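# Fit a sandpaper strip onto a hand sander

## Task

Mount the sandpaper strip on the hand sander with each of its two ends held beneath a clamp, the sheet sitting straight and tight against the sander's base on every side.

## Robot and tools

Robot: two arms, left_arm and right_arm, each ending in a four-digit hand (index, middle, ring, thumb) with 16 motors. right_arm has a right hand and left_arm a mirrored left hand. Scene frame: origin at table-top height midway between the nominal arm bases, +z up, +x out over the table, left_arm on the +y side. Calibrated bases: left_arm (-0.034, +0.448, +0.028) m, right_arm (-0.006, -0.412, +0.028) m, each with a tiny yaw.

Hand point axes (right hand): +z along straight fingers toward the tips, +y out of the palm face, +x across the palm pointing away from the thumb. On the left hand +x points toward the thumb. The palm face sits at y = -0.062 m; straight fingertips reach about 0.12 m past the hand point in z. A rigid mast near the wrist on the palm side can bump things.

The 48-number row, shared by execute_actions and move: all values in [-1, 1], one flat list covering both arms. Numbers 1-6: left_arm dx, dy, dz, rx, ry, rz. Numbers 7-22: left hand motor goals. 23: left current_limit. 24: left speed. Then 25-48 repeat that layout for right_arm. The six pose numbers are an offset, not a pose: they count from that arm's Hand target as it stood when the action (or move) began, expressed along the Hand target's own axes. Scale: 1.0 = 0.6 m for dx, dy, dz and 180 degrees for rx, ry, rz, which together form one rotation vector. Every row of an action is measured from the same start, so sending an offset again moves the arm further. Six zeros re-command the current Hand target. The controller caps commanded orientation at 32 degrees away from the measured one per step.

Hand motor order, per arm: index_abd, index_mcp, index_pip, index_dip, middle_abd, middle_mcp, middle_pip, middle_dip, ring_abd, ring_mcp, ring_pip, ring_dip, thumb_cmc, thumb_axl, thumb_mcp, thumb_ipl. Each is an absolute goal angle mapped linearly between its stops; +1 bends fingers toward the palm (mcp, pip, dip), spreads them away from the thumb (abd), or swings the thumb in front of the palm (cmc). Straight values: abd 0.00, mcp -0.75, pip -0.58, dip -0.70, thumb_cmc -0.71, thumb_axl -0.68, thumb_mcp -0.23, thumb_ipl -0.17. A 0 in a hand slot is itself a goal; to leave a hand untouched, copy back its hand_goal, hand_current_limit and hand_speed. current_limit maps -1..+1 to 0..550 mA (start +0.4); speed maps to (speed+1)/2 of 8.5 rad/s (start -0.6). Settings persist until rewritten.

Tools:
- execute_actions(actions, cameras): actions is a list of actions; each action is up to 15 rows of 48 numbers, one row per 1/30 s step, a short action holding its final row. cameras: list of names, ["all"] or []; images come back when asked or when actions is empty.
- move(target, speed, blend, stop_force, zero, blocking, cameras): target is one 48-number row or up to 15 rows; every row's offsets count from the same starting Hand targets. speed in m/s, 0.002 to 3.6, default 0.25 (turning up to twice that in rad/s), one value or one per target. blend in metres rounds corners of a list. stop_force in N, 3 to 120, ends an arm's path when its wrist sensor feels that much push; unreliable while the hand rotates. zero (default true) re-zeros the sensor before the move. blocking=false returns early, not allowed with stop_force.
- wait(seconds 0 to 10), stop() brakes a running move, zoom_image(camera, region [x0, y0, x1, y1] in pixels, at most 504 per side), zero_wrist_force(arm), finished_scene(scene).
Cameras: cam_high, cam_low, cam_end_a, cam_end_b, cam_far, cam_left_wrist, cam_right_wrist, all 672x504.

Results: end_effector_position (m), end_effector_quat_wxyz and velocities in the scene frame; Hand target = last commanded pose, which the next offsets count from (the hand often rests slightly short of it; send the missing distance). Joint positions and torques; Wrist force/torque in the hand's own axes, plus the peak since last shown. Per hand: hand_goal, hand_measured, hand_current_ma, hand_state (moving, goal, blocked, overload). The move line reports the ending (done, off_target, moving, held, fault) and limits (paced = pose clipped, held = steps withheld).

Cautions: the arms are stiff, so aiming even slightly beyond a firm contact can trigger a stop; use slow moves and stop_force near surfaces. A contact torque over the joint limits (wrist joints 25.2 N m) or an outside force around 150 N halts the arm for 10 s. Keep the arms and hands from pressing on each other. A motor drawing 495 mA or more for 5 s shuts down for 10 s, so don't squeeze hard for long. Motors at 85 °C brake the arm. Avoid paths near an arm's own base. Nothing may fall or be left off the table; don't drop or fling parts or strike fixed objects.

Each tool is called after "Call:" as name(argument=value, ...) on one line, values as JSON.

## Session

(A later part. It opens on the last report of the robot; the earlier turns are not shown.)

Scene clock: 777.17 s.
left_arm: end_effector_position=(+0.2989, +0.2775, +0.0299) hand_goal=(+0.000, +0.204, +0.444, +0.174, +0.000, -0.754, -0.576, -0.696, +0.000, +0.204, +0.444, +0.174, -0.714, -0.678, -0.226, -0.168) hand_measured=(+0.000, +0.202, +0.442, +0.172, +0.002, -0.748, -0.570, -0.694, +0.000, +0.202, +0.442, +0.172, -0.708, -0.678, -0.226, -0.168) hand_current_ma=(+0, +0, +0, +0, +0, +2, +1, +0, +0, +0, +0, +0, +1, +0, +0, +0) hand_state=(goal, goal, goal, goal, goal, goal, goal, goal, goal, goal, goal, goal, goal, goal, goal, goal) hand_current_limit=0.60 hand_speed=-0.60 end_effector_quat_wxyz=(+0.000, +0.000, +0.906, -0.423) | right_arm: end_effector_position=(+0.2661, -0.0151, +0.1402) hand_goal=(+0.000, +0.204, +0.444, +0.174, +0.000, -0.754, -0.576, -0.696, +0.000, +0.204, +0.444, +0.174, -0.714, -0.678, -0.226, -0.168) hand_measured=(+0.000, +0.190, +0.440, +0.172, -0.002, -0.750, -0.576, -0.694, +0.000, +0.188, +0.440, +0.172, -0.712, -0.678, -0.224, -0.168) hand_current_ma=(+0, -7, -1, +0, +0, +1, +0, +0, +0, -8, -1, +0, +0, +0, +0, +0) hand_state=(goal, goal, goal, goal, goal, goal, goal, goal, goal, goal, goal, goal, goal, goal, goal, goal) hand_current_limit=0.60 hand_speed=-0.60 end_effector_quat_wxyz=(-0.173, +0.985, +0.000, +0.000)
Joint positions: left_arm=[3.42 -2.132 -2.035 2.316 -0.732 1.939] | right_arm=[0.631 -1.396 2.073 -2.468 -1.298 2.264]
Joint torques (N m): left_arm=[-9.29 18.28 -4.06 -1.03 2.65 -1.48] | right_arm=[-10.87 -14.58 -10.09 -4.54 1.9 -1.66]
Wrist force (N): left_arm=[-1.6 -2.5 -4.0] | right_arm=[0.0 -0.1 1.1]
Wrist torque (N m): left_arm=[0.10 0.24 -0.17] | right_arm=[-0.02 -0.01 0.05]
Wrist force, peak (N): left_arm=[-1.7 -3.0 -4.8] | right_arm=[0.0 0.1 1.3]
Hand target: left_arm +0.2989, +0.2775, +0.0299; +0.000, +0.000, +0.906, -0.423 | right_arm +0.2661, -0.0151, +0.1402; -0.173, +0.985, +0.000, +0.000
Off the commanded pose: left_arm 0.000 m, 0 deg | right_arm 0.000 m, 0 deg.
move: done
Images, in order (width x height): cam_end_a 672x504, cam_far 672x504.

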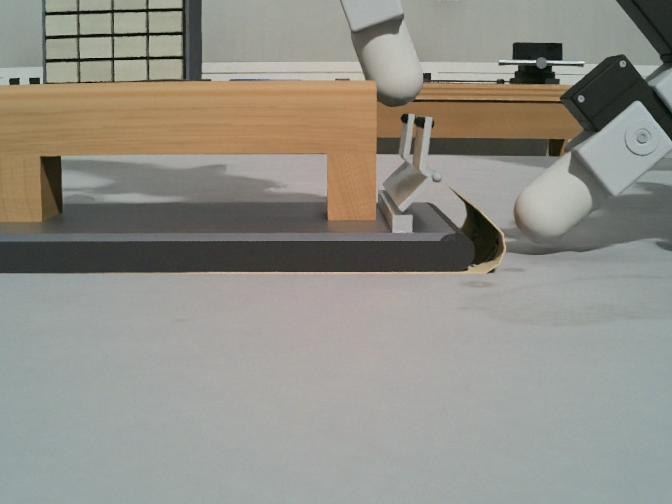

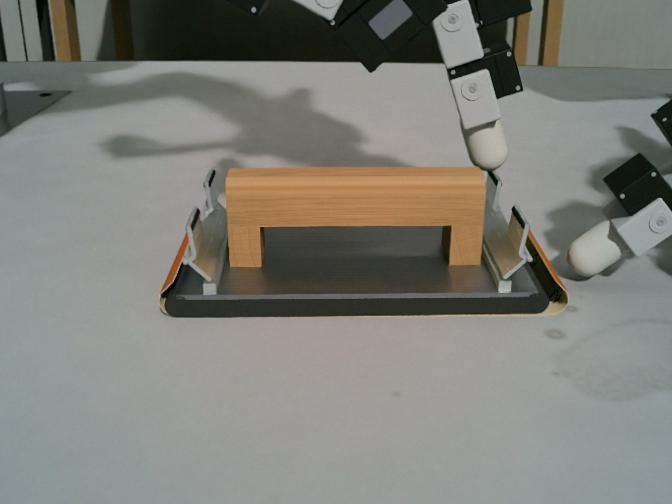

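Call:
move(target=[[-0.005, -0.1457, -0.051, -0.1944, 0, 0, 0, 0.205, 0.445, 0.174, 0, -0.7534, -0.5766, -0.6957, 0, 0.205, 0.445, 0.174, -0.714, -0.678, -0.226, -0.168, 0.6, -0.6, 0, 0, 0, 0, 0, 0, 0, 0.205, 0.445, 0.174, 0, -0.7534, -0.5766, -0.6957, 0, 0.205, 0.445, 0.174, -0.714, -0.678, -0.226, -0.168, 0.6, -0.6], [-0.005, -0.1372, -0.022, -0.1944, 0, 0, 0, 0.205, 0.445, 0.174, 0, -0.7534, -0.5766, -0.6957, 0, 0.205, 0.445, 0.174, -0.714, -0.678, -0.226, -0.168, 0.6, -0.6, 0, 0, 0, 0, 0, 0, 0, 0.205, 0.445, 0.174, 0, -0.7534, -0.5766, -0.6957, 0, 0.205, 0.445, 0.174, -0.714, -0.678, -0.226, -0.168, 0.6, -0.6]], speed=[0.15, 0.06], blend=[0.002, 0], cameras=["cam_high", "cam_end_a", "cam_far"])

Call:
zoom_image(camera="cam_end_a", region=[360, 20, 600, 290])

Call:
zoom_image(camera="cam_far", region=[440, 80, 640, 330])

Scene clock: 837.80 s.
left_arm: end_effector_position=(+0.3019, +0.2347, +0.1016) hand_goal=(+0.000, +0.204, +0.444, +0.174, +0.000, -0.754, -0.576, -0.696, +0.000, +0.204, +0.444, +0.174, -0.714, -0.678, -0.226, -0.168) hand_measured=(+0.000, +0.198, +0.442, +0.172, +0.002, -0.748, -0.572, -0.694, +0.000, +0.200, +0.442, +0.172, -0.708, -0.678, -0.224, -0.168) hand_current_ma=(+0, -1, +0, +0, +0, +2, +1, +0, +0, -1, +0, +0, +1, +0, +0, +0) hand_state=(goal, goal, goal, goal, goal, goal, goal, goal, goal, goal, goal, goal, goal, goal, goal, goal) hand_current_limit=0.60 hand_speed=-0.60 end_effector_quat_wxyz=(+0.000, +0.000, +0.991, -0.131) | right_arm: end_effector_position=(+0.2661, -0.0151, +0.1402) hand_goal=(+0.000, +0.204, +0.444, +0.174, +0.000, -0.754, -0.576, -0.696, +0.000, +0.204, +0.444, +0.174, -0.714, -0.678, -0.226, -0.168) hand_measured=(+0.000, +0.190, +0.440, +0.172, -0.002, -0.750, -0.576, -0.694, +0.000, +0.188, +0.440, +0.172, -0.712, -0.678, -0.224, -0.168) hand_current_ma=(+0, -7, -1, +0, +0, +1, +0, +0, +0, -8, -1, +0, +0, +0, +0, +0) hand_state=(goal, goal, goal, goal, goal, goal, goal, goal, goal, goal, goal, goal, goal, goal, goal, goal) hand_current_limit=0.60 hand_speed=-0.60 end_effector_quat_wxyz=(-0.173, +0.985, +0.000, +0.000)
Joint positions: left_arm=[2.911 -2.018 -1.723 2.24 -1.318 1.297] | right_arm=[0.631 -1.396 2.073 -2.468 -1.298 2.264]
Joint torques (N m): left_arm=[-10.3 20.11 26.46 -0.54 -0.87 -1.12] | right_arm=[-9.01 -14.29 -11.68 -4.53 1.88 -1.78]
Wrist force (N): left_arm=[-1.8 -1.2 -5.0] | right_arm=[-0.2 0.1 1.1]
Wrist torque (N m): left_arm=[0.17 0.35 -0.09] | right_arm=[0.00 0.00 0.04]
Wrist force, peak (N): left_arm=[-2.0 -2.8 -4.4] | right_arm=[-0.4 -0.1 1.4]
Hand target: left_arm +0.3019, +0.2347, +0.1015; +0.000, +0.000, +0.991, -0.131 | right_arm +0.2661, -0.0151, +0.1402; -0.173, +0.985, +0.000, +0.000
Off the commanded pose: left_arm 0.000 m, 0 deg | right_arm 0.000 m, 0 deg.
move: done
Images, in order (width x height): cam_high 672x504, cam_end_a 672x504, cam_far 672x504.

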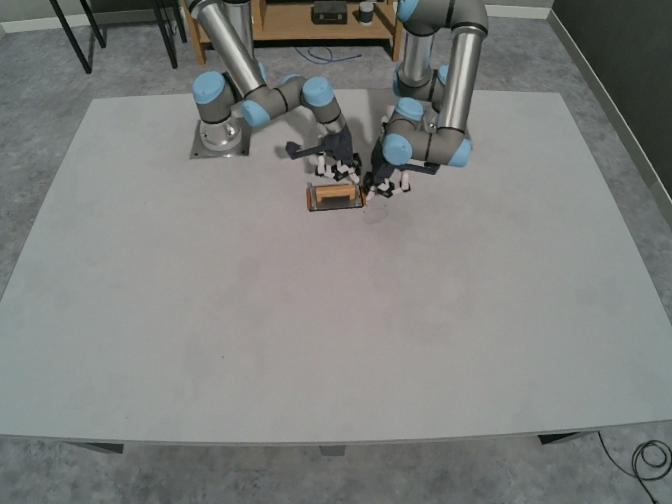

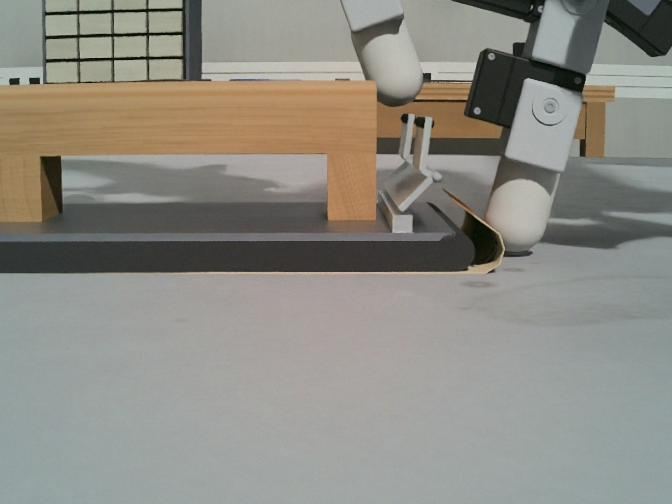

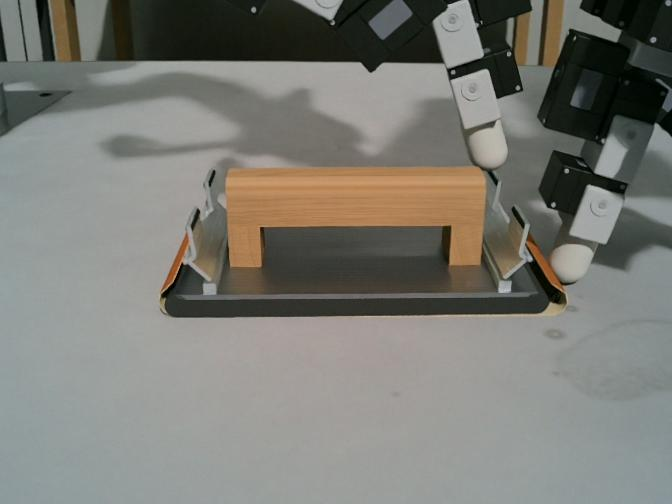

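Scaled by 1.867 from the camera's 672x504 image, which has a finer 960x720 frame.

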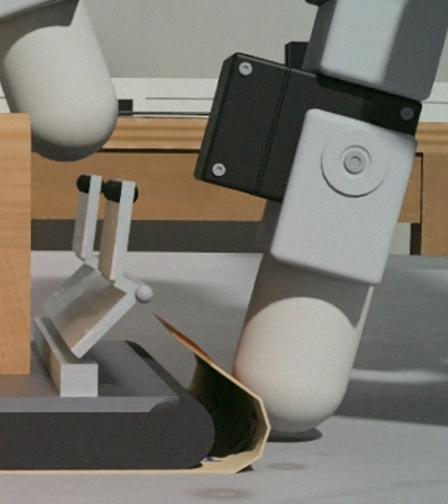

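Scaled by 2.016 from the camera's 672x504 image, which has a finer 960x720 frame.

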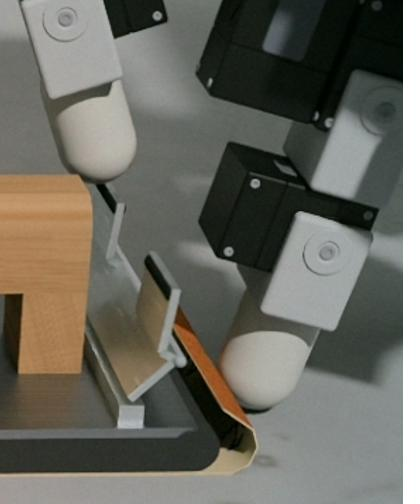

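Call:
move(target=[[0, -0.0137, 0.0037, 0, 0, 0, 0, 0.205, 0.445, 0.174, 0, -0.7534, -0.5766, -0.6957, 0, 0.205, 0.445, 0.174, -0.714, -0.678, -0.226, -0.168, 0.6, -0.6, 0, 0, 0, 0, 0, 0, 0, 0.205, 0.445, 0.174, 0, -0.7534, -0.5766, -0.6957, 0, 0.205, 0.445, 0.174, -0.714, -0.678, -0.226, -0.168, 0.6, -0.6]], speed=0.03, cameras=["cam_end_a"])

Call:
zoom_image(camera="cam_end_a", region=[390, 110, 530, 290])

Call:
move(target=[[0, -0.0074, -0.0084, 0, 0, 0, 0, 0.205, 0.445, 0.174, 0, -0.7534, -0.5766, -0.6957, 0, 0.205, 0.445, 0.174, -0.714, -0.678, -0.226, -0.168, 0.6, -0.6, 0, 0, 0, 0, 0, 0, 0, 0.205, 0.445, 0.174, 0, -0.7534, -0.5766, -0.6957, 0, 0.205, 0.445, 0.174, -0.714, -0.678, -0.226, -0.168, 0.6, -0.6]], speed=0.02, cameras=["cam_end_a", "cam_far"])

Call:
zoom_image(camera="cam_end_a", region=[390, 110, 530, 290])

Scene clock: 847.90 s.
left_arm: end_effector_position=(+0.3018, +0.2263, +0.1015) hand_goal=(+0.000, +0.204, +0.444, +0.174, +0.000, -0.754, -0.576, -0.696, +0.000, +0.204, +0.444, +0.174, -0.714, -0.678, -0.226, -0.168) hand_measured=(+0.000, +0.198, +0.442, +0.172, +0.002, -0.730, -0.564, -0.692, +0.000, +0.200, +0.442, +0.172, -0.708, -0.678, -0.224, -0.168) hand_current_ma=(+0, -1, +0, +0, +0, +20, +5, +1, +0, -1, +0, +0, +1, +0, +0, +0) hand_state=(goal, goal, goal, goal, goal, blocked, goal, goal, goal, goal, goal, goal, goal, goal, goal, goal) hand_current_limit=0.60 hand_speed=-0.60 end_effector_quat_wxyz=(+0.000, +0.000, +0.991, -0.131) | right_arm: end_effector_position=(+0.2661, -0.0151, +0.1402) hand_goal=(+0.000, +0.204, +0.444, +0.174, +0.000, -0.754, -0.576, -0.696, +0.000, +0.204, +0.444, +0.174, -0.714, -0.678, -0.226, -0.168) hand_measured=(+0.000, +0.190, +0.440, +0.172, -0.002, -0.750, -0.576, -0.694, +0.000, +0.188, +0.440, +0.172, -0.712, -0.678, -0.224, -0.168) hand_current_ma=(+0, -7, -1, +0, +0, +1, +0, +0, +0, -8, -1, +0, +0, +0, +0, +0) hand_state=(goal, goal, goal, goal, goal, goal, goal, goal, goal, goal, goal, goal, goal, goal, goal, goal) hand_current_limit=0.60 hand_speed=-0.60 end_effector_quat_wxyz=(-0.173, +0.985, +0.000, +0.000)
Joint positions: left_arm=[2.892 -2.028 -1.707 2.239 -1.319 1.276] | right_arm=[0.631 -1.396 2.073 -2.468 -1.298 2.264]
Joint torques (N m): left_arm=[-8.82 20.82 25.68 -3.71 -0.57 -1.62] | right_arm=[-10.19 -13.48 -10.68 -4.41 1.83 -1.51]
Wrist force (N): left_arm=[-1.5 -0.1 -7.9] | right_arm=[-0.1 -0.2 0.9]
Wrist torque (N m): left_arm=[0.34 0.19 -0.09] | right_arm=[-0.02 0.01 0.04]
Wrist force, peak (N): left_arm=[-1.8 -0.4 -9.1] | right_arm=[-0.1 0.2 1.3]
Hand target: left_arm +0.3018, +0.2262, +0.1015; +0.000, +0.000, +0.991, -0.131 | right_arm +0.2661, -0.0151, +0.1402; -0.173, +0.985, +0.000, +0.000
Off the commanded pose: left_arm 0.000 m, 0 deg | right_arm 0.000 m, 0 deg.
move: done
Images, in order (width x height): cam_end_a 672x504.

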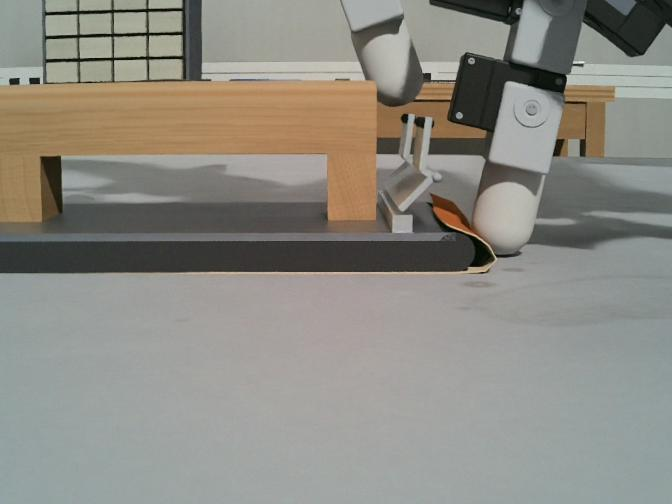

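Scaled by 2.800 from the camera's 672x504 image, which has a finer 960x720 frame.

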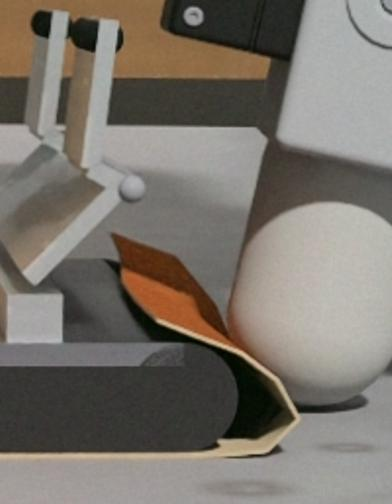

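Scene clock: 848.70 s.
left_arm: end_effector_position=(+0.3018, +0.2232, +0.1074) hand_goal=(+0.000, +0.204, +0.444, +0.174, +0.000, -0.754, -0.576, -0.696, +0.000, +0.204, +0.444, +0.174, -0.714, -0.678, -0.226, -0.168) hand_measured=(+0.000, +0.198, +0.442, +0.172, +0.002, -0.732, -0.564, -0.692, +0.000, +0.200, +0.442, +0.172, -0.708, -0.678, -0.224, -0.168) hand_current_ma=(+0, -1, +0, +0, +0, +18, +6, +1, +0, -1, +0, +0, +1, +0, +0, +0) hand_state=(goal, goal, goal, goal, goal, blocked, goal, goal, goal, goal, goal, goal, goal, goal, goal, goal) hand_current_limit=0.60 hand_speed=-0.60 end_effector_quat_wxyz=(+0.000, +0.000, +0.991, -0.131) | right_arm: end_effector_position=(+0.2661, -0.0151, +0.1402) hand_goal=(+0.000, +0.204, +0.444, +0.174, +0.000, -0.754, -0.576, -0.696, +0.000, +0.204, +0.444, +0.174, -0.714, -0.678, -0.226, -0.168) hand_measured=(+0.000, +0.190, +0.440, +0.172, -0.002, -0.750, -0.576, -0.694, +0.000, +0.188, +0.440, +0.172, -0.712, -0.678, -0.224, -0.168) hand_current_ma=(+0, -7, -1, +0, +0, +1, +0, +0, +0, -8, -1, +0, +0, +0, +0, +0) hand_state=(goal, goal, goal, goal, goal, goal, goal, goal, goal, goal, goal, goal, goal, goal, goal, goal) hand_current_limit=0.60 hand_speed=-0.60 end_effector_quat_wxyz=(-0.173, +0.985, +0.000, +0.000)
Joint positions: left_arm=[2.884 -2.023 -1.696 2.225 -1.32 1.269] | right_arm=[0.631 -1.396 2.073 -2.468 -1.298 2.264]
Joint torques (N m): left_arm=[-10.88 50.4 26.5 -4.26 -0.69 -1.21] | right_arm=[-10.2 -14.17 -11.78 -4.6 1.98 -1.72]
Wrist force (N): left_arm=[-1.7 -1.1 -4.2] | right_arm=[-0.2 0.0 0.9]
Wrist torque (N m): left_arm=[0.10 0.32 -0.10] | right_arm=[0.00 0.02 0.04]
Wrist force, peak (N): left_arm=[-1.9 -0.5 -9.1] | right_arm=[-0.4 0.0 1.3]
Hand target: left_arm +0.3018, +0.2232, +0.1075; +0.000, +0.000, +0.991, -0.131 | right_arm +0.2661, -0.0151, +0.1402; -0.173, +0.985, +0.000, +0.000
Off the commanded pose: left_arm 0.000 m, 0 deg | right_arm 0.000 m, 0 deg.
move: done
Images, in order (width x height): cam_end_a 672x504, cam_far 672x504.

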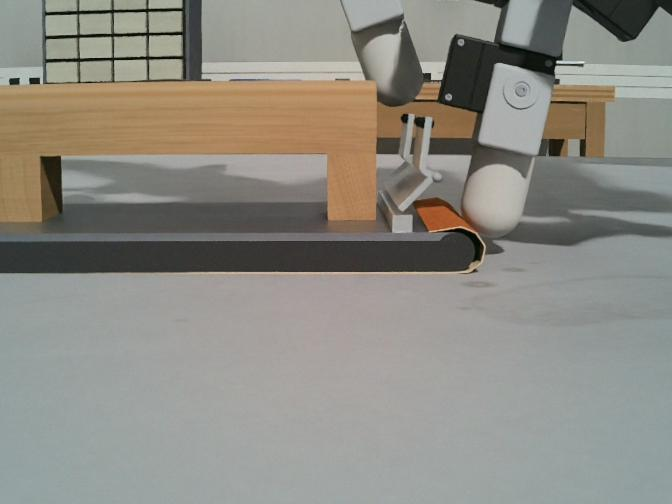

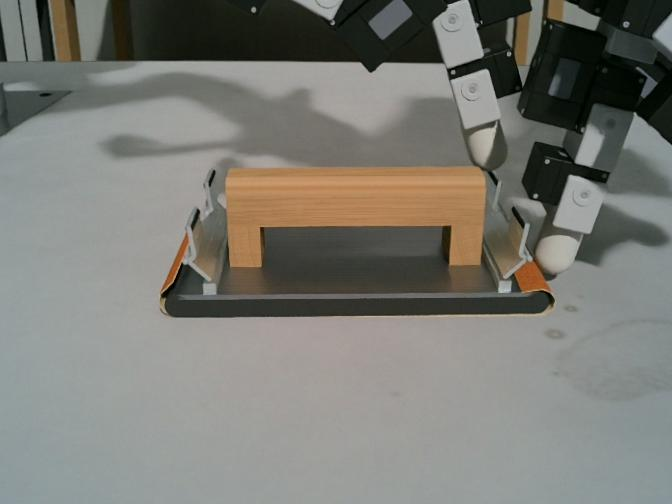

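Scaled by 2.800 from the camera's 672x504 image, which has a finer 960x720 frame.

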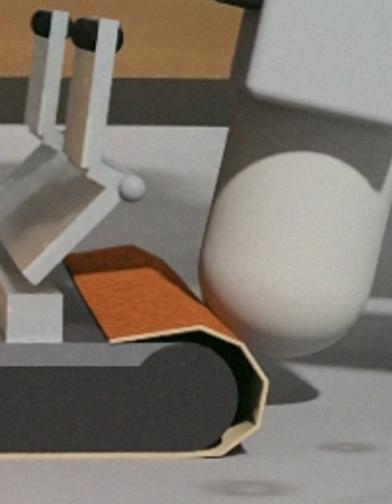

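Call:
move(target=[[0, -0.0073, -0.0015, 0, 0, 0, 0, 0.205, 0.445, 0.174, 0, -0.7534, -0.5766, -0.6957, 0, 0.205, 0.445, 0.174, -0.714, -0.678, -0.226, -0.168, 0.6, -0.6, 0, 0, 0, 0, 0, 0, 0, 0.205, 0.445, 0.174, 0, -0.7534, -0.5766, -0.6957, 0, 0.205, 0.445, 0.174, -0.714, -0.678, -0.226, -0.168, 0.6, -0.6]], speed=0.02, cameras=["cam_end_a", "cam_far"])

Call:
zoom_image(camera="cam_end_a", region=[390, 110, 530, 290])

Call:
zoom_image(camera="cam_far", region=[440, 120, 600, 330])

Scene clock: 864.53 s.
left_arm: end_effector_position=(+0.3018, +0.2193, +0.1094) hand_goal=(+0.000, +0.204, +0.444, +0.174, +0.000, -0.754, -0.576, -0.696, +0.000, +0.204, +0.444, +0.174, -0.714, -0.678, -0.226, -0.168) hand_measured=(+0.000, +0.198, +0.442, +0.172, +0.002, -0.732, -0.564, -0.692, +0.000, +0.200, +0.442, +0.172, -0.708, -0.678, -0.224, -0.168) hand_current_ma=(+0, -1, +0, +0, +0, +17, +6, +1, +0, -1, +0, +0, +1, +0, +0, +0) hand_state=(goal, goal, goal, goal, goal, blocked, goal, goal, goal, goal, goal, goal, goal, goal, goal, goal) hand_current_limit=0.60 hand_speed=-0.60 end_effector_quat_wxyz=(+0.000, +0.000, +0.991, -0.131) | right_arm: end_effector_position=(+0.2661, -0.0151, +0.1402) hand_goal=(+0.000, +0.204, +0.444, +0.174, +0.000, -0.754, -0.576, -0.696, +0.000, +0.204, +0.444, +0.174, -0.714, -0.678, -0.226, -0.168) hand_measured=(+0.000, +0.190, +0.440, +0.172, -0.002, -0.750, -0.576, -0.694, +0.000, +0.188, +0.440, +0.172, -0.712, -0.678, -0.224, -0.168) hand_current_ma=(+0, -7, -1, +0, +0, +1, +0, +0, +0, -8, -1, +0, +0, +0, +0, +0) hand_state=(goal, goal, goal, goal, goal, goal, goal, goal, goal, goal, goal, goal, goal, goal, goal, goal) hand_current_limit=0.60 hand_speed=-0.60 end_effector_quat_wxyz=(-0.173, +0.985, +0.000, +0.000)
Joint positions: left_arm=[2.875 -2.025 -1.686 2.219 -1.321 1.26] | right_arm=[0.631 -1.396 2.073 -2.468 -1.298 2.264]
Joint torques (N m): left_arm=[-9.95 23.01 26.96 -3.97 -0.74 -1.73] | right_arm=[-10 -14.14 -11.93 -4.25 1.79 -1.4]
Wrist force (N): left_arm=[-1.6 -0.8 -4.5] | right_arm=[-0.3 0.0 1.0]
Wrist torque (N m): left_arm=[0.11 0.31 -0.09] | right_arm=[-0.01 0.02 0.04]
Wrist force, peak (N): left_arm=[-1.9 -1.0 -4.7] | right_arm=[-0.2 0.0 1.3]
Hand target: left_arm +0.3018, +0.2192, +0.1095; +0.000, +0.000, +0.991, -0.131 | right_arm +0.2661, -0.0151, +0.1402; -0.173, +0.985, +0.000, +0.000
Off the commanded pose: left_arm 0.000 m, 0 deg | right_arm 0.000 m, 0 deg.
move: done
Images, in order (width x height): cam_end_a 672x504, cam_far 672x504.

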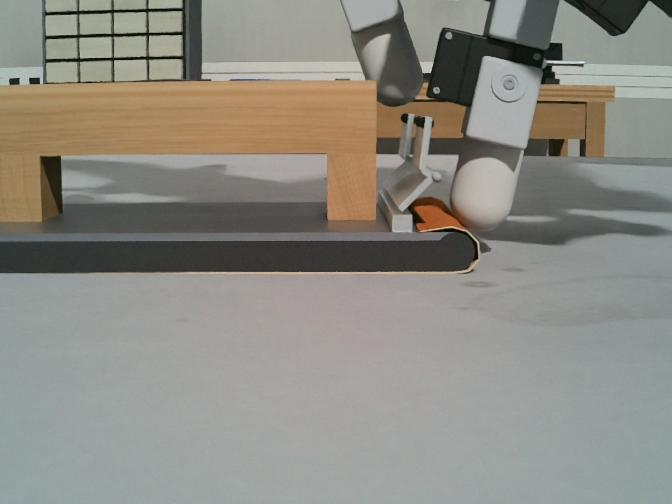

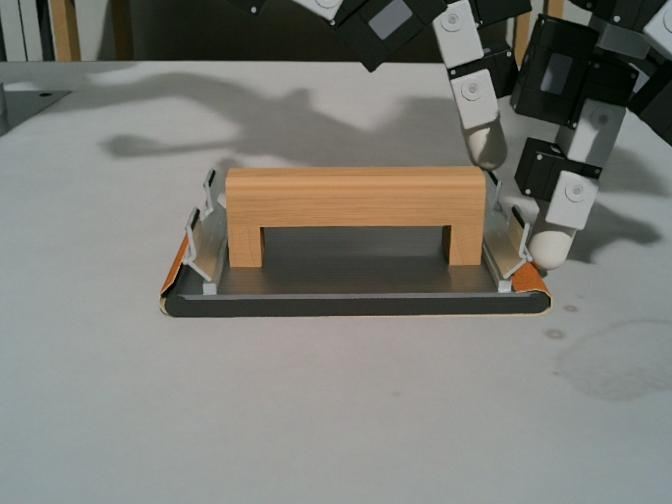

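Scaled by 2.800 from the camera's 672x504 image, which has a finer 960x720 frame.

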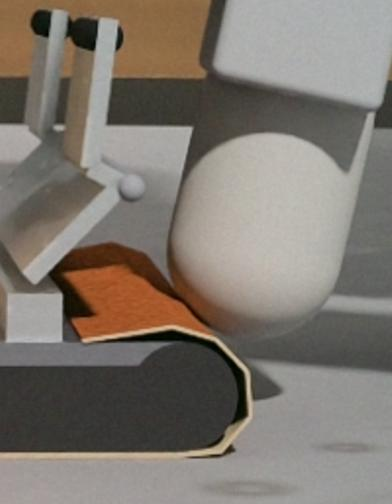

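Scaled by 2.400 from the camera's 672x504 image, which has a finer 960x720 frame.

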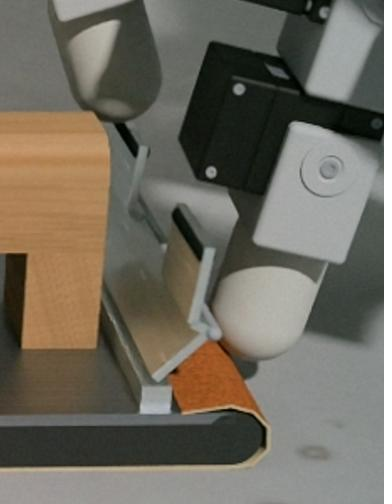

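Call:
move(target=[[0, 0, 0, 0, 0, 0, 0, 0.205, 0.445, 0.174, 0, -0.7534, -0.5766, -0.6957, 0, 0.205, 0.445, 0.174, -0.714, -0.678, -0.226, -0.168, 0.6, -0.6, 0, -0.0029, 0.0202, 0, 0, 0, 0, 0.205, 0.445, 0.174, 0, -0.7534, -0.5766, -0.6957, 0, 0.205, 0.445, 0.174, -0.714, -0.678, -0.226, -0.168, 0.6, -0.6]], speed=0.03, cameras=["cam_end_a", "cam_far"])

Call:
zoom_image(camera="cam_end_a", region=[360, 50, 540, 290])

Call:
zoom_image(camera="cam_far", region=[440, 120, 600, 330])

Scene clock: 895.70 s.
left_arm: end_effector_position=(+0.3018, +0.2192, +0.1095) hand_goal=(+0.000, +0.204, +0.444, +0.174, +0.000, -0.754, -0.576, -0.696, +0.000, +0.204, +0.444, +0.174, -0.714, -0.678, -0.226, -0.168) hand_measured=(+0.000, +0.198, +0.442, +0.172, -0.002, -0.738, -0.568, -0.692, +0.000, +0.198, +0.442, +0.172, -0.708, -0.678, -0.224, -0.168) hand_current_ma=(+0, -2, +0, +0, +0, +10, +3, +1, +0, -1, +0, +0, +1, +0, +1, +0) hand_state=(goal, goal, goal, goal, goal, goal, goal, goal, goal, goal, goal, goal, goal, goal, goal, goal) hand_current_limit=0.60 hand_speed=-0.60 end_effector_quat_wxyz=(+0.000, +0.000, +0.991, -0.131) | right_arm: end_effector_position=(+0.2661, -0.0094, +0.1295) hand_goal=(+0.000, +0.204, +0.444, +0.174, +0.000, -0.754, -0.576, -0.696, +0.000, +0.204, +0.444, +0.174, -0.714, -0.678, -0.226, -0.168) hand_measured=(+0.000, +0.190, +0.440, +0.172, -0.004, -0.752, -0.578, -0.698, +0.000, +0.188, +0.440, +0.172, -0.712, -0.678, -0.224, -0.168) hand_current_ma=(+0, -7, -1, +0, +0, +0, +0, +0, +0, -8, -1, +0, +0, +0, +0, +0) hand_state=(goal, goal, goal, goal, goal, goal, goal, goal, goal, goal, goal, goal, goal, goal, goal, goal) hand_current_limit=0.60 hand_speed=-0.60 end_effector_quat_wxyz=(-0.173, +0.985, +0.000, +0.000)
Joint positions: left_arm=[2.875 -2.025 -1.686 2.219 -1.321 1.259] | right_arm=[0.641 -1.367 2.073 -2.499 -1.3 2.273]
Joint torques (N m): left_arm=[-6.97 25.64 23.64 -1.2 0.96 -0.69] | right_arm=[10.33 -15.47 -23.73 -4.52 -0.93 1.44]
Wrist force (N): left_arm=[-1.5 -1.3 -4.5] | right_arm=[-0.4 -0.1 0.9]
Wrist torque (N m): left_arm=[0.14 0.32 -0.08] | right_arm=[0.00 0.04 -0.08]
Wrist force, peak (N): left_arm=[-1.6 -0.8 -5.0] | right_arm=[-0.7 -0.6 -8.1]
Hand target: left_arm +0.3018, +0.2192, +0.1095; +0.000, +0.000, +0.991, -0.131 | right_arm +0.2661, -0.0093, +0.1294; -0.173, +0.985, +0.000, +0.000
Off the commanded pose: left_arm 0.000 m, 0 deg | right_arm 0.000 m, 0 deg.
move: done
Images, in order (width x height): cam_end_a 672x504, cam_far 672x504.

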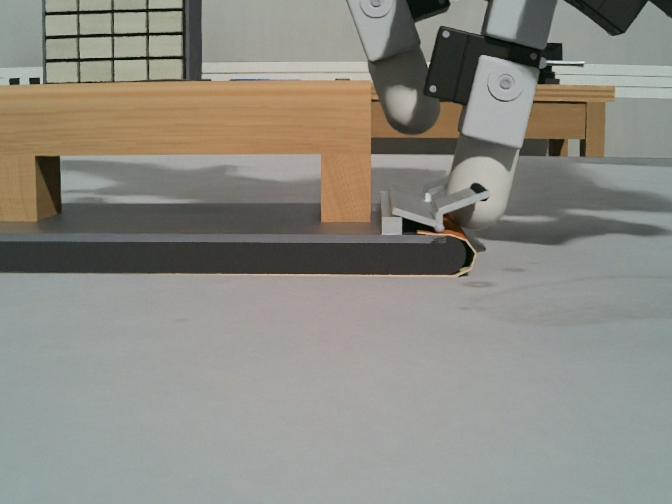

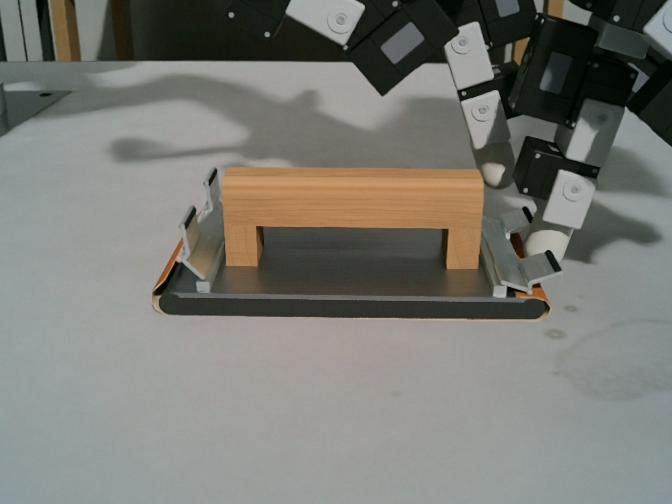

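Scaled by 2.100 from the camera's 672x504 image, which has a finer 960x720 frame.

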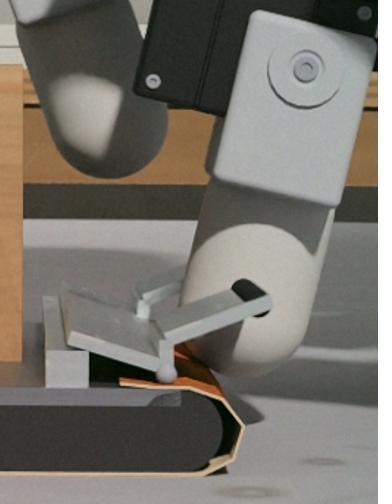

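Scaled by 2.400 from the camera's 672x504 image, which has a finer 960x720 frame.

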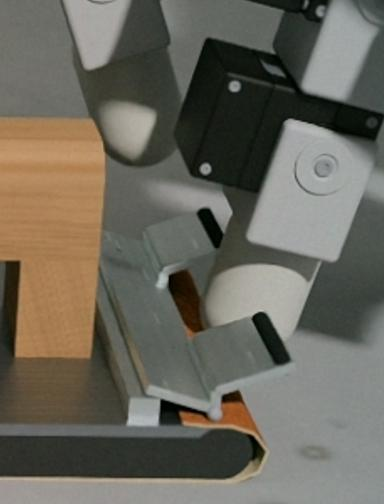

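Call:
move(target=[[0, 0.045, -0.02, 0, 0, 0, 0, 0.205, 0.445, 0.174, 0, -0.7534, -0.5766, -0.6957, 0, 0.205, 0.445, 0.174, -0.714, -0.678, -0.226, -0.168, 0.6, -0.6, 0, -0.0114, -0.0313, 0, 0, 0, 0, 0.205, 0.445, 0.174, 0, -0.7534, -0.5766, -0.6957, 0, 0.205, 0.445, 0.174, -0.714, -0.678, -0.226, -0.168, 0.6, -0.6]], speed=0.06, cameras=["cam_high", "cam_end_a", "cam_end_b", "cam_far"])

Call:
zoom_image(camera="cam_end_a", region=[360, 110, 540, 290])

Call:
zoom_image(camera="cam_far", region=[440, 120, 600, 330])

Call:
zoom_image(camera="cam_end_b", region=[300, 110, 520, 330])

Call:
zoom_image(camera="cam_far", region=[140, 150, 270, 330])

Scene clock: 906.33 s.
left_arm: end_effector_position=(+0.3019, +0.2483, +0.1141) hand_goal=(+0.000, +0.204, +0.444, +0.174, +0.000, -0.754, -0.576, -0.696, +0.000, +0.204, +0.444, +0.174, -0.714, -0.678, -0.226, -0.168) hand_measured=(+0.000, +0.198, +0.442, +0.172, -0.002, -0.744, -0.572, -0.692, +0.000, +0.198, +0.442, +0.172, -0.708, -0.678, -0.224, -0.168) hand_current_ma=(+0, -2, +0, +0, +0, +4, +1, +1, +0, -1, +0, +0, +1, +0, +1, +0) hand_state=(goal, goal, goal, goal, goal, goal, goal, goal, goal, goal, goal, goal, goal, goal, goal, goal) hand_current_limit=0.60 hand_speed=-0.60 end_effector_quat_wxyz=(+0.000, +0.000, +0.991, -0.131) | right_arm: end_effector_position=(+0.2661, -0.0093, +0.1493) hand_goal=(+0.000, +0.204, +0.444, +0.174, +0.000, -0.754, -0.576, -0.696, +0.000, +0.204, +0.444, +0.174, -0.714, -0.678, -0.226, -0.168) hand_measured=(+0.000, +0.190, +0.440, +0.172, -0.004, -0.752, -0.578, -0.698, +0.000, +0.188, +0.440, +0.172, -0.712, -0.678, -0.224, -0.168) hand_current_ma=(+0, -7, -1, +0, +0, +0, +0, +0, +0, -8, -1, +0, +0, +0, +0, +0) hand_state=(goal, goal, goal, goal, goal, goal, goal, goal, goal, goal, goal, goal, goal, goal, goal, goal) hand_current_limit=0.60 hand_speed=-0.60 end_effector_quat_wxyz=(-0.173, +0.985, +0.000, +0.000)
Joint positions: left_arm=[2.944 -1.988 -1.734 2.213 -1.316 1.33] | right_arm=[0.641 -1.4 2.049 -2.443 -1.3 2.273]
Joint torques (N m): left_arm=[12.5 48.27 2.76 -4.29 2.08 1.83] | right_arm=[6.21 -35.7 -26.03 -1.69 -0.41 -0.44]
Wrist force (N): left_arm=[-1.5 -1.3 -4.2] | right_arm=[0.0 -0.1 0.7]
Wrist torque (N m): left_arm=[0.14 0.32 -0.16] | right_arm=[0.03 -0.02 -0.07]
Wrist force, peak (N): left_arm=[-1.5 -1.1 -4.8] | right_arm=[-0.3 -0.4 1.1]
Hand target: left_arm +0.3019, +0.2484, +0.1141; +0.000, +0.000, +0.991, -0.131 | right_arm +0.2661, -0.0093, +0.1494; -0.173, +0.985, +0.000, +0.000
Off the commanded pose: left_arm 0.000 m, 0 deg | right_arm 0.000 m, 0 deg.
move: done
Images, in order (width x height): cam_high 672x504, cam_end_a 672x504, cam_end_b 672x504, cam_far 672x504.

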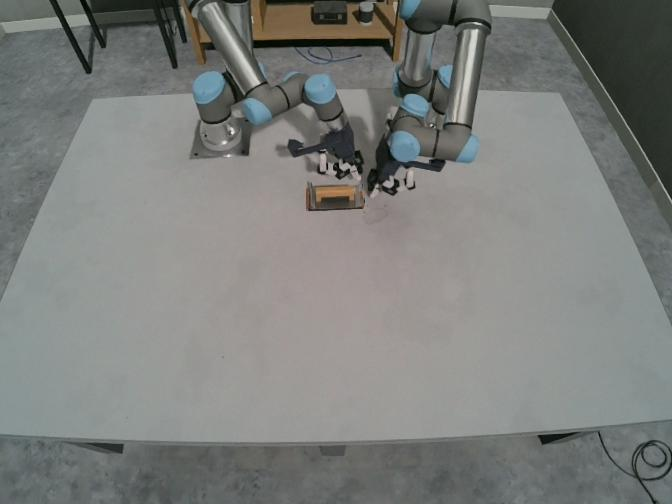

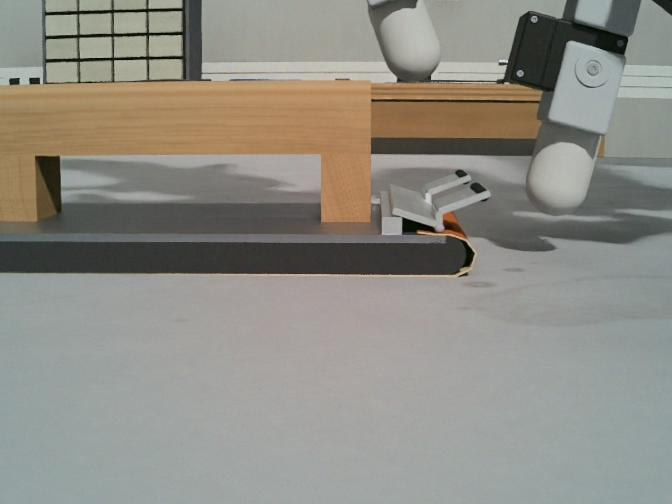

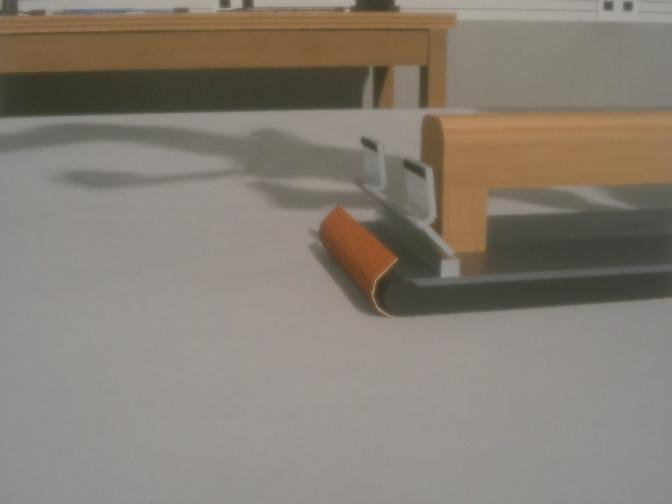

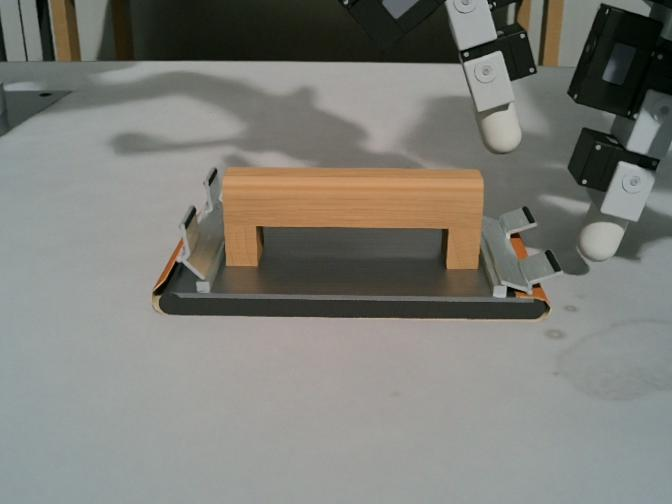

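Scaled by 2.800 from the camera's 672x504 image, which has a finer 960x720 frame.

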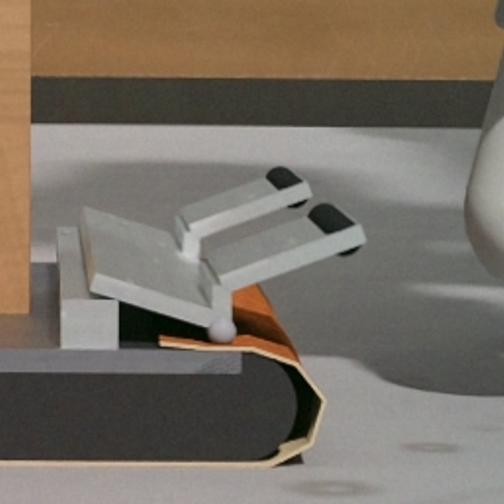

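Scaled by 2.400 from the camera's 672x504 image, which has a finer 960x720 frame.

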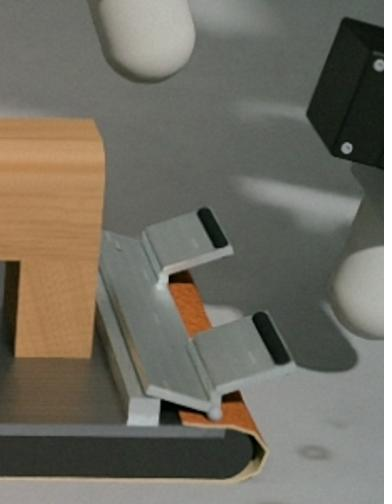

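Scaled by 2.291 from the camera's 672x504 image, which has a finer 960x720 frame.

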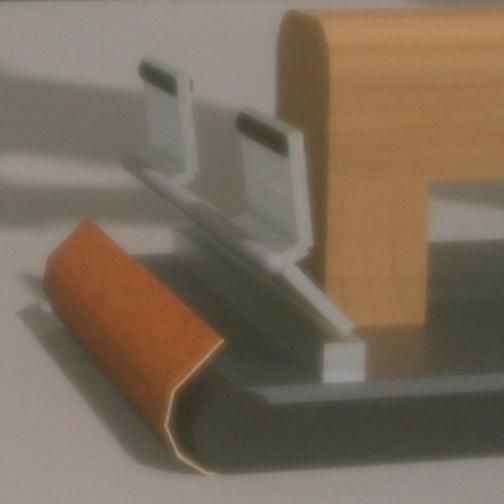

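Scaled by 2.800 from the camera's 672x504 image, which has a finer 960x720 frame.

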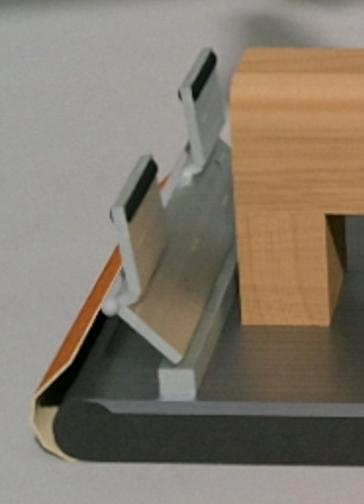

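Call:
move(target=[[0, 0, 0, 0, 0, 0, 0, 0.205, 0.445, 0.174, 0, -0.7534, -0.5766, -0.6957, 0, 0.205, 0.445, 0.174, -0.714, -0.678, -0.226, -0.168, 0.6, -0.6, 0.04, 0.1175, -0.1682, 0.06, 0, 0, 0, 0.205, 0.445, 0.174, 0, -0.7534, -0.5766, -0.6957, 0, 0.205, 0.445, 0.174, -0.714, -0.678, -0.226, -0.168, 0.6, -0.6], [0, 0, 0, 0, 0, 0, 0, 0.205, 0.445, 0.174, 0, -0.7534, -0.5766, -0.6957, 0, 0.205, 0.445, 0.174, -0.714, -0.678, -0.226, -0.168, 0.6, -0.6, 0.0733, 0.356, -0.0873, 0.1389, 0, 0, 0, 0.205, 0.445, 0.174, 0, -0.7534, -0.5766, -0.6957, 0, 0.205, 0.445, 0.174, -0.714, -0.678, -0.226, -0.168, 0.6, -0.6]], speed=[0.2, 0.15], blend=[0.02, 0], cameras=["cam_high", "cam_end_b", "cam_far"])

Call:
zoom_image(camera="cam_far", region=[50, 50, 330, 330])

Scene clock: 931.33 s.
left_arm: end_effector_position=(+0.3019, +0.2484, +0.1141) hand_goal=(+0.000, +0.204, +0.444, +0.174, +0.000, -0.754, -0.576, -0.696, +0.000, +0.204, +0.444, +0.174, -0.714, -0.678, -0.226, -0.168) hand_measured=(+0.000, +0.198, +0.442, +0.172, -0.002, -0.744, -0.572, -0.692, +0.000, +0.198, +0.442, +0.172, -0.708, -0.678, -0.224, -0.168) hand_current_ma=(+0, -2, +0, +0, +0, +4, +1, +1, +0, -1, +0, +0, +1, +0, +1, +0) hand_state=(goal, goal, goal, goal, goal, goal, goal, goal, goal, goal, goal, goal, goal, goal, goal, goal) hand_current_limit=0.60 hand_speed=-0.60 end_effector_quat_wxyz=(+0.000, +0.000, +0.991, -0.131) | right_arm: end_effector_position=(+0.3100, -0.2280, +0.1257) hand_goal=(+0.000, +0.204, +0.444, +0.174, +0.000, -0.754, -0.576, -0.696, +0.000, +0.204, +0.444, +0.174, -0.714, -0.678, -0.226, -0.168) hand_measured=(+0.000, +0.192, +0.440, +0.172, -0.004, -0.748, -0.576, -0.698, +0.000, +0.190, +0.440, +0.172, -0.710, -0.678, -0.224, -0.168) hand_current_ma=(+0, -5, -1, +0, +0, +1, +0, +0, +0, -6, -1, +0, +1, +0, +0, +0) hand_state=(goal, goal, goal, goal, goal, goal, goal, goal, goal, goal, goal, goal, goal, goal, goal, goal) hand_current_limit=0.60 hand_speed=-0.60 end_effector_quat_wxyz=(-0.382, +0.924, +0.000, +0.000)
Joint positions: left_arm=[2.944 -1.988 -1.734 2.213 -1.316 1.33] | right_arm=[-0.186 -1.771 2.441 -2.088 -0.798 1.354]
Joint torques (N m): left_arm=[11.5 49.17 2.89 -3.8 2.21 1.88] | right_arm=[-9.59 1.8 -24 -0.99 2.51 -1.96]
Wrist force (N): left_arm=[-1.4 -1.3 -4.4] | right_arm=[-0.1 0.1 -0.2]
Wrist torque (N m): left_arm=[0.17 0.31 -0.16] | right_arm=[0.15 -0.03 0.02]
Wrist force, peak (N): left_arm=[-1.8 -1.5 -4.5] | right_arm=[0.1 -0.8 1.9]
Hand target: left_arm +0.3019, +0.2484, +0.1141; +0.000, +0.000, +0.991, -0.131 | right_arm +0.3100, -0.2280, +0.1257; -0.382, +0.924, +0.000, +0.000
Off the commanded pose: left_arm 0.000 m, 0 deg | right_arm 0.000 m, 0 deg.
move: done
Images, in order (width x height): cam_high 672x504, cam_end_b 672x504, cam_far 672x504.

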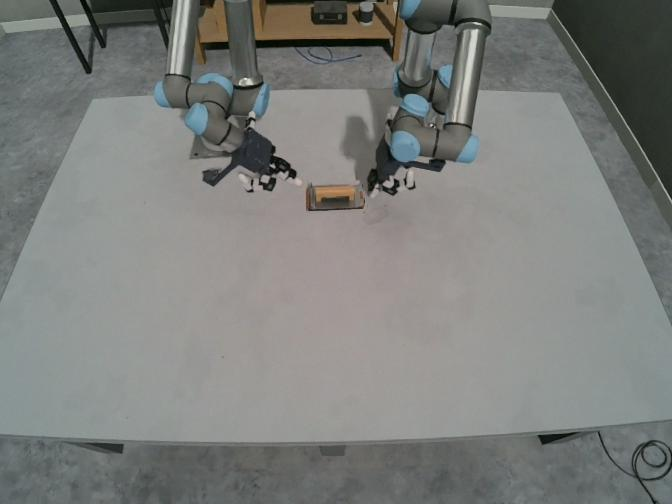

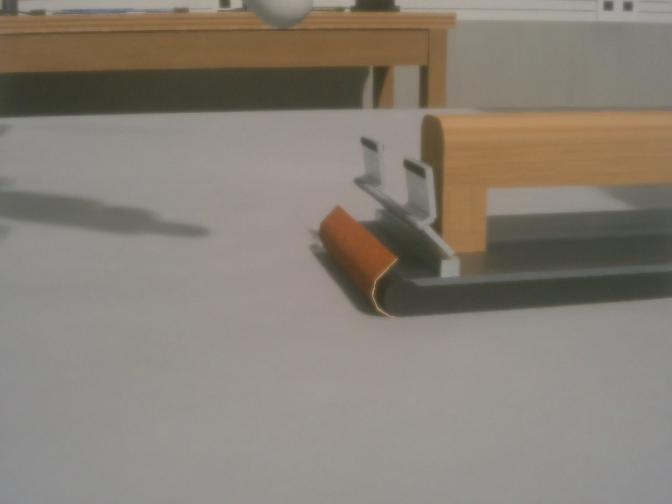

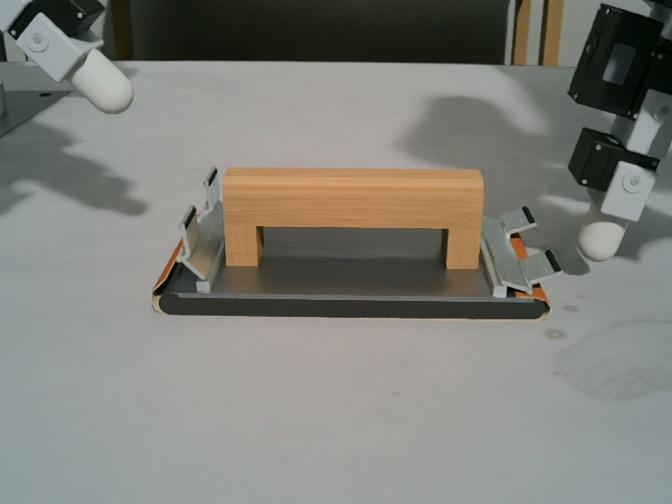

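Scaled by 1.800 from the camera's 672x504 image, which has a finer 960x720 frame.

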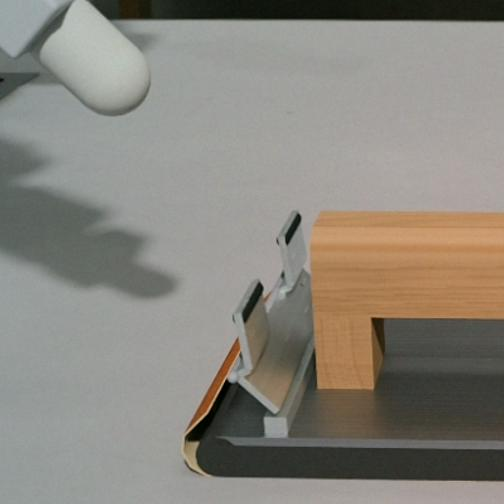

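Call:
execute_actions(actions=[], cameras=["cam_end_a", "cam_end_b", "cam_far"])

Scene clock: 959.67 s.
left_arm: end_effector_position=(+0.3019, +0.2484, +0.1141) hand_goal=(+0.000, +0.204, +0.444, +0.174, +0.000, -0.754, -0.576, -0.696, +0.000, +0.204, +0.444, +0.174, -0.714, -0.678, -0.226, -0.168) hand_measured=(+0.000, +0.198, +0.442, +0.172, -0.002, -0.744, -0.572, -0.692, +0.000, +0.198, +0.442, +0.172, -0.708, -0.678, -0.224, -0.168) hand_current_ma=(+0, -2, +0, +0, +0, +4, +1, +1, +0, -1, +0, +0, +1, +0, +1, +0) hand_state=(goal, goal, goal, goal, goal, goal, goal, goal, goal, goal, goal, goal, goal, goal, goal, goal) hand_current_limit=0.60 hand_speed=-0.60 end_effector_quat_wxyz=(+0.000, +0.000, +0.991, -0.131) | right_arm: end_effector_position=(+0.3100, -0.2280, +0.1257) hand_goal=(+0.000, +0.204, +0.444, +0.174, +0.000, -0.754, -0.576, -0.696, +0.000, +0.204, +0.444, +0.174, -0.714, -0.678, -0.226, -0.168) hand_measured=(+0.000, +0.192, +0.440, +0.172, -0.004, -0.748, -0.576, -0.698, +0.000, +0.190, +0.440, +0.172, -0.710, -0.678, -0.224, -0.168) hand_current_ma=(+0, -5, -1, +0, +0, +1, +0, +0, +0, -6, -1, +0, +1, +0, +0, +0) hand_state=(goal, goal, goal, goal, goal, goal, goal, goal, goal, goal, goal, goal, goal, goal, goal, goal) hand_current_limit=0.60 hand_speed=-0.60 end_effector_quat_wxyz=(-0.382, +0.924, +0.000, +0.000)
Joint positions: left_arm=[2.944 -1.988 -1.734 2.213 -1.316 1.33] | right_arm=[-0.186 -1.771 2.441 -2.088 -0.798 1.353]
Joint velocities: within noise
Joint torques (N m): left_arm=[11.97 48.57 1.16 -3.57 2.03 1.64] | right_arm=[-10.07 2.22 -25.26 -1.25 2.61 -1.62]
Motor temperatures (°C): left_arm=[30 29 28 35 35 39] | right_arm=[27 32 30 37 33 37]
Wrist force (N): left_arm=[-1.4 -1.3 -4.0] | right_arm=[-0.1 0.3 0.0]
Wrist torque (N m): left_arm=[0.13 0.31 -0.15] | right_arm=[0.15 -0.02 0.02]
Wrist force, peak (N): left_arm=[-1.6 -1.5 -4.8] | right_arm=[-0.3 -0.2 -0.5]
Hand target: left_arm +0.3019, +0.2484, +0.1141; +0.000, +0.000, +0.991, -0.131 | right_arm +0.3100, -0.2280, +0.1257; -0.382, +0.924, +0.000, +0.000
Off the commanded pose: left_arm 0.000 m, 0 deg | right_arm 0.000 m, 0 deg.
Images, in order (width x height): cam_end_a 672x504, cam_end_b 672x504, cam_far 672x504.

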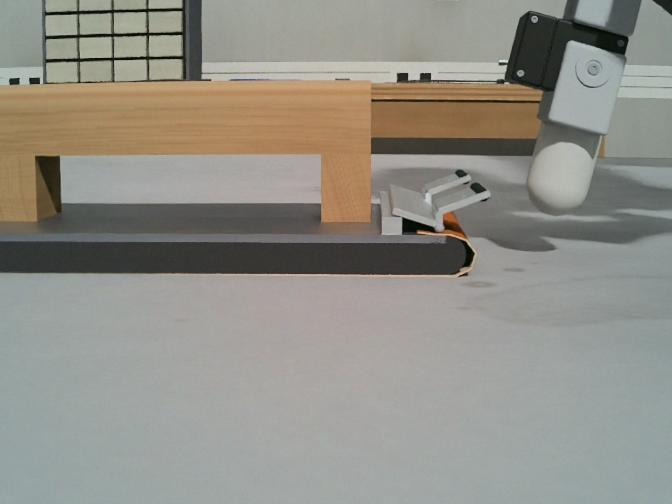

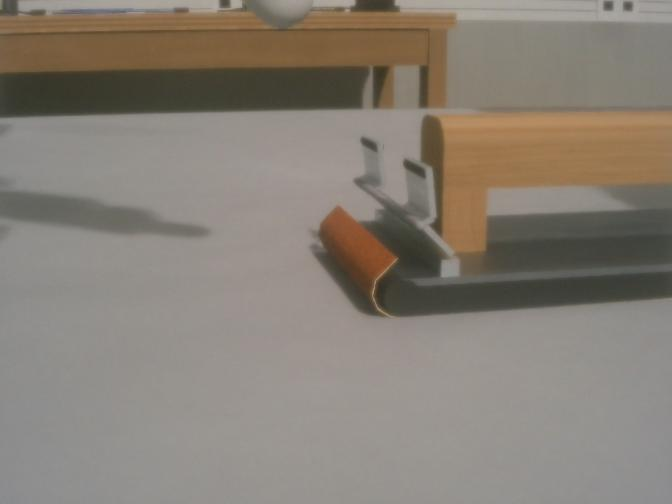

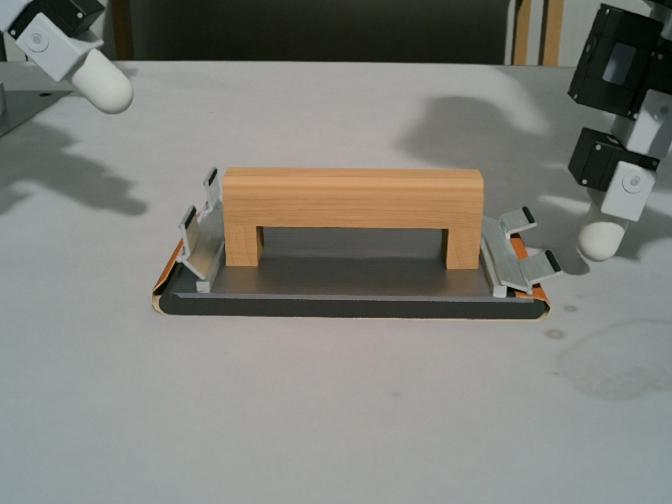

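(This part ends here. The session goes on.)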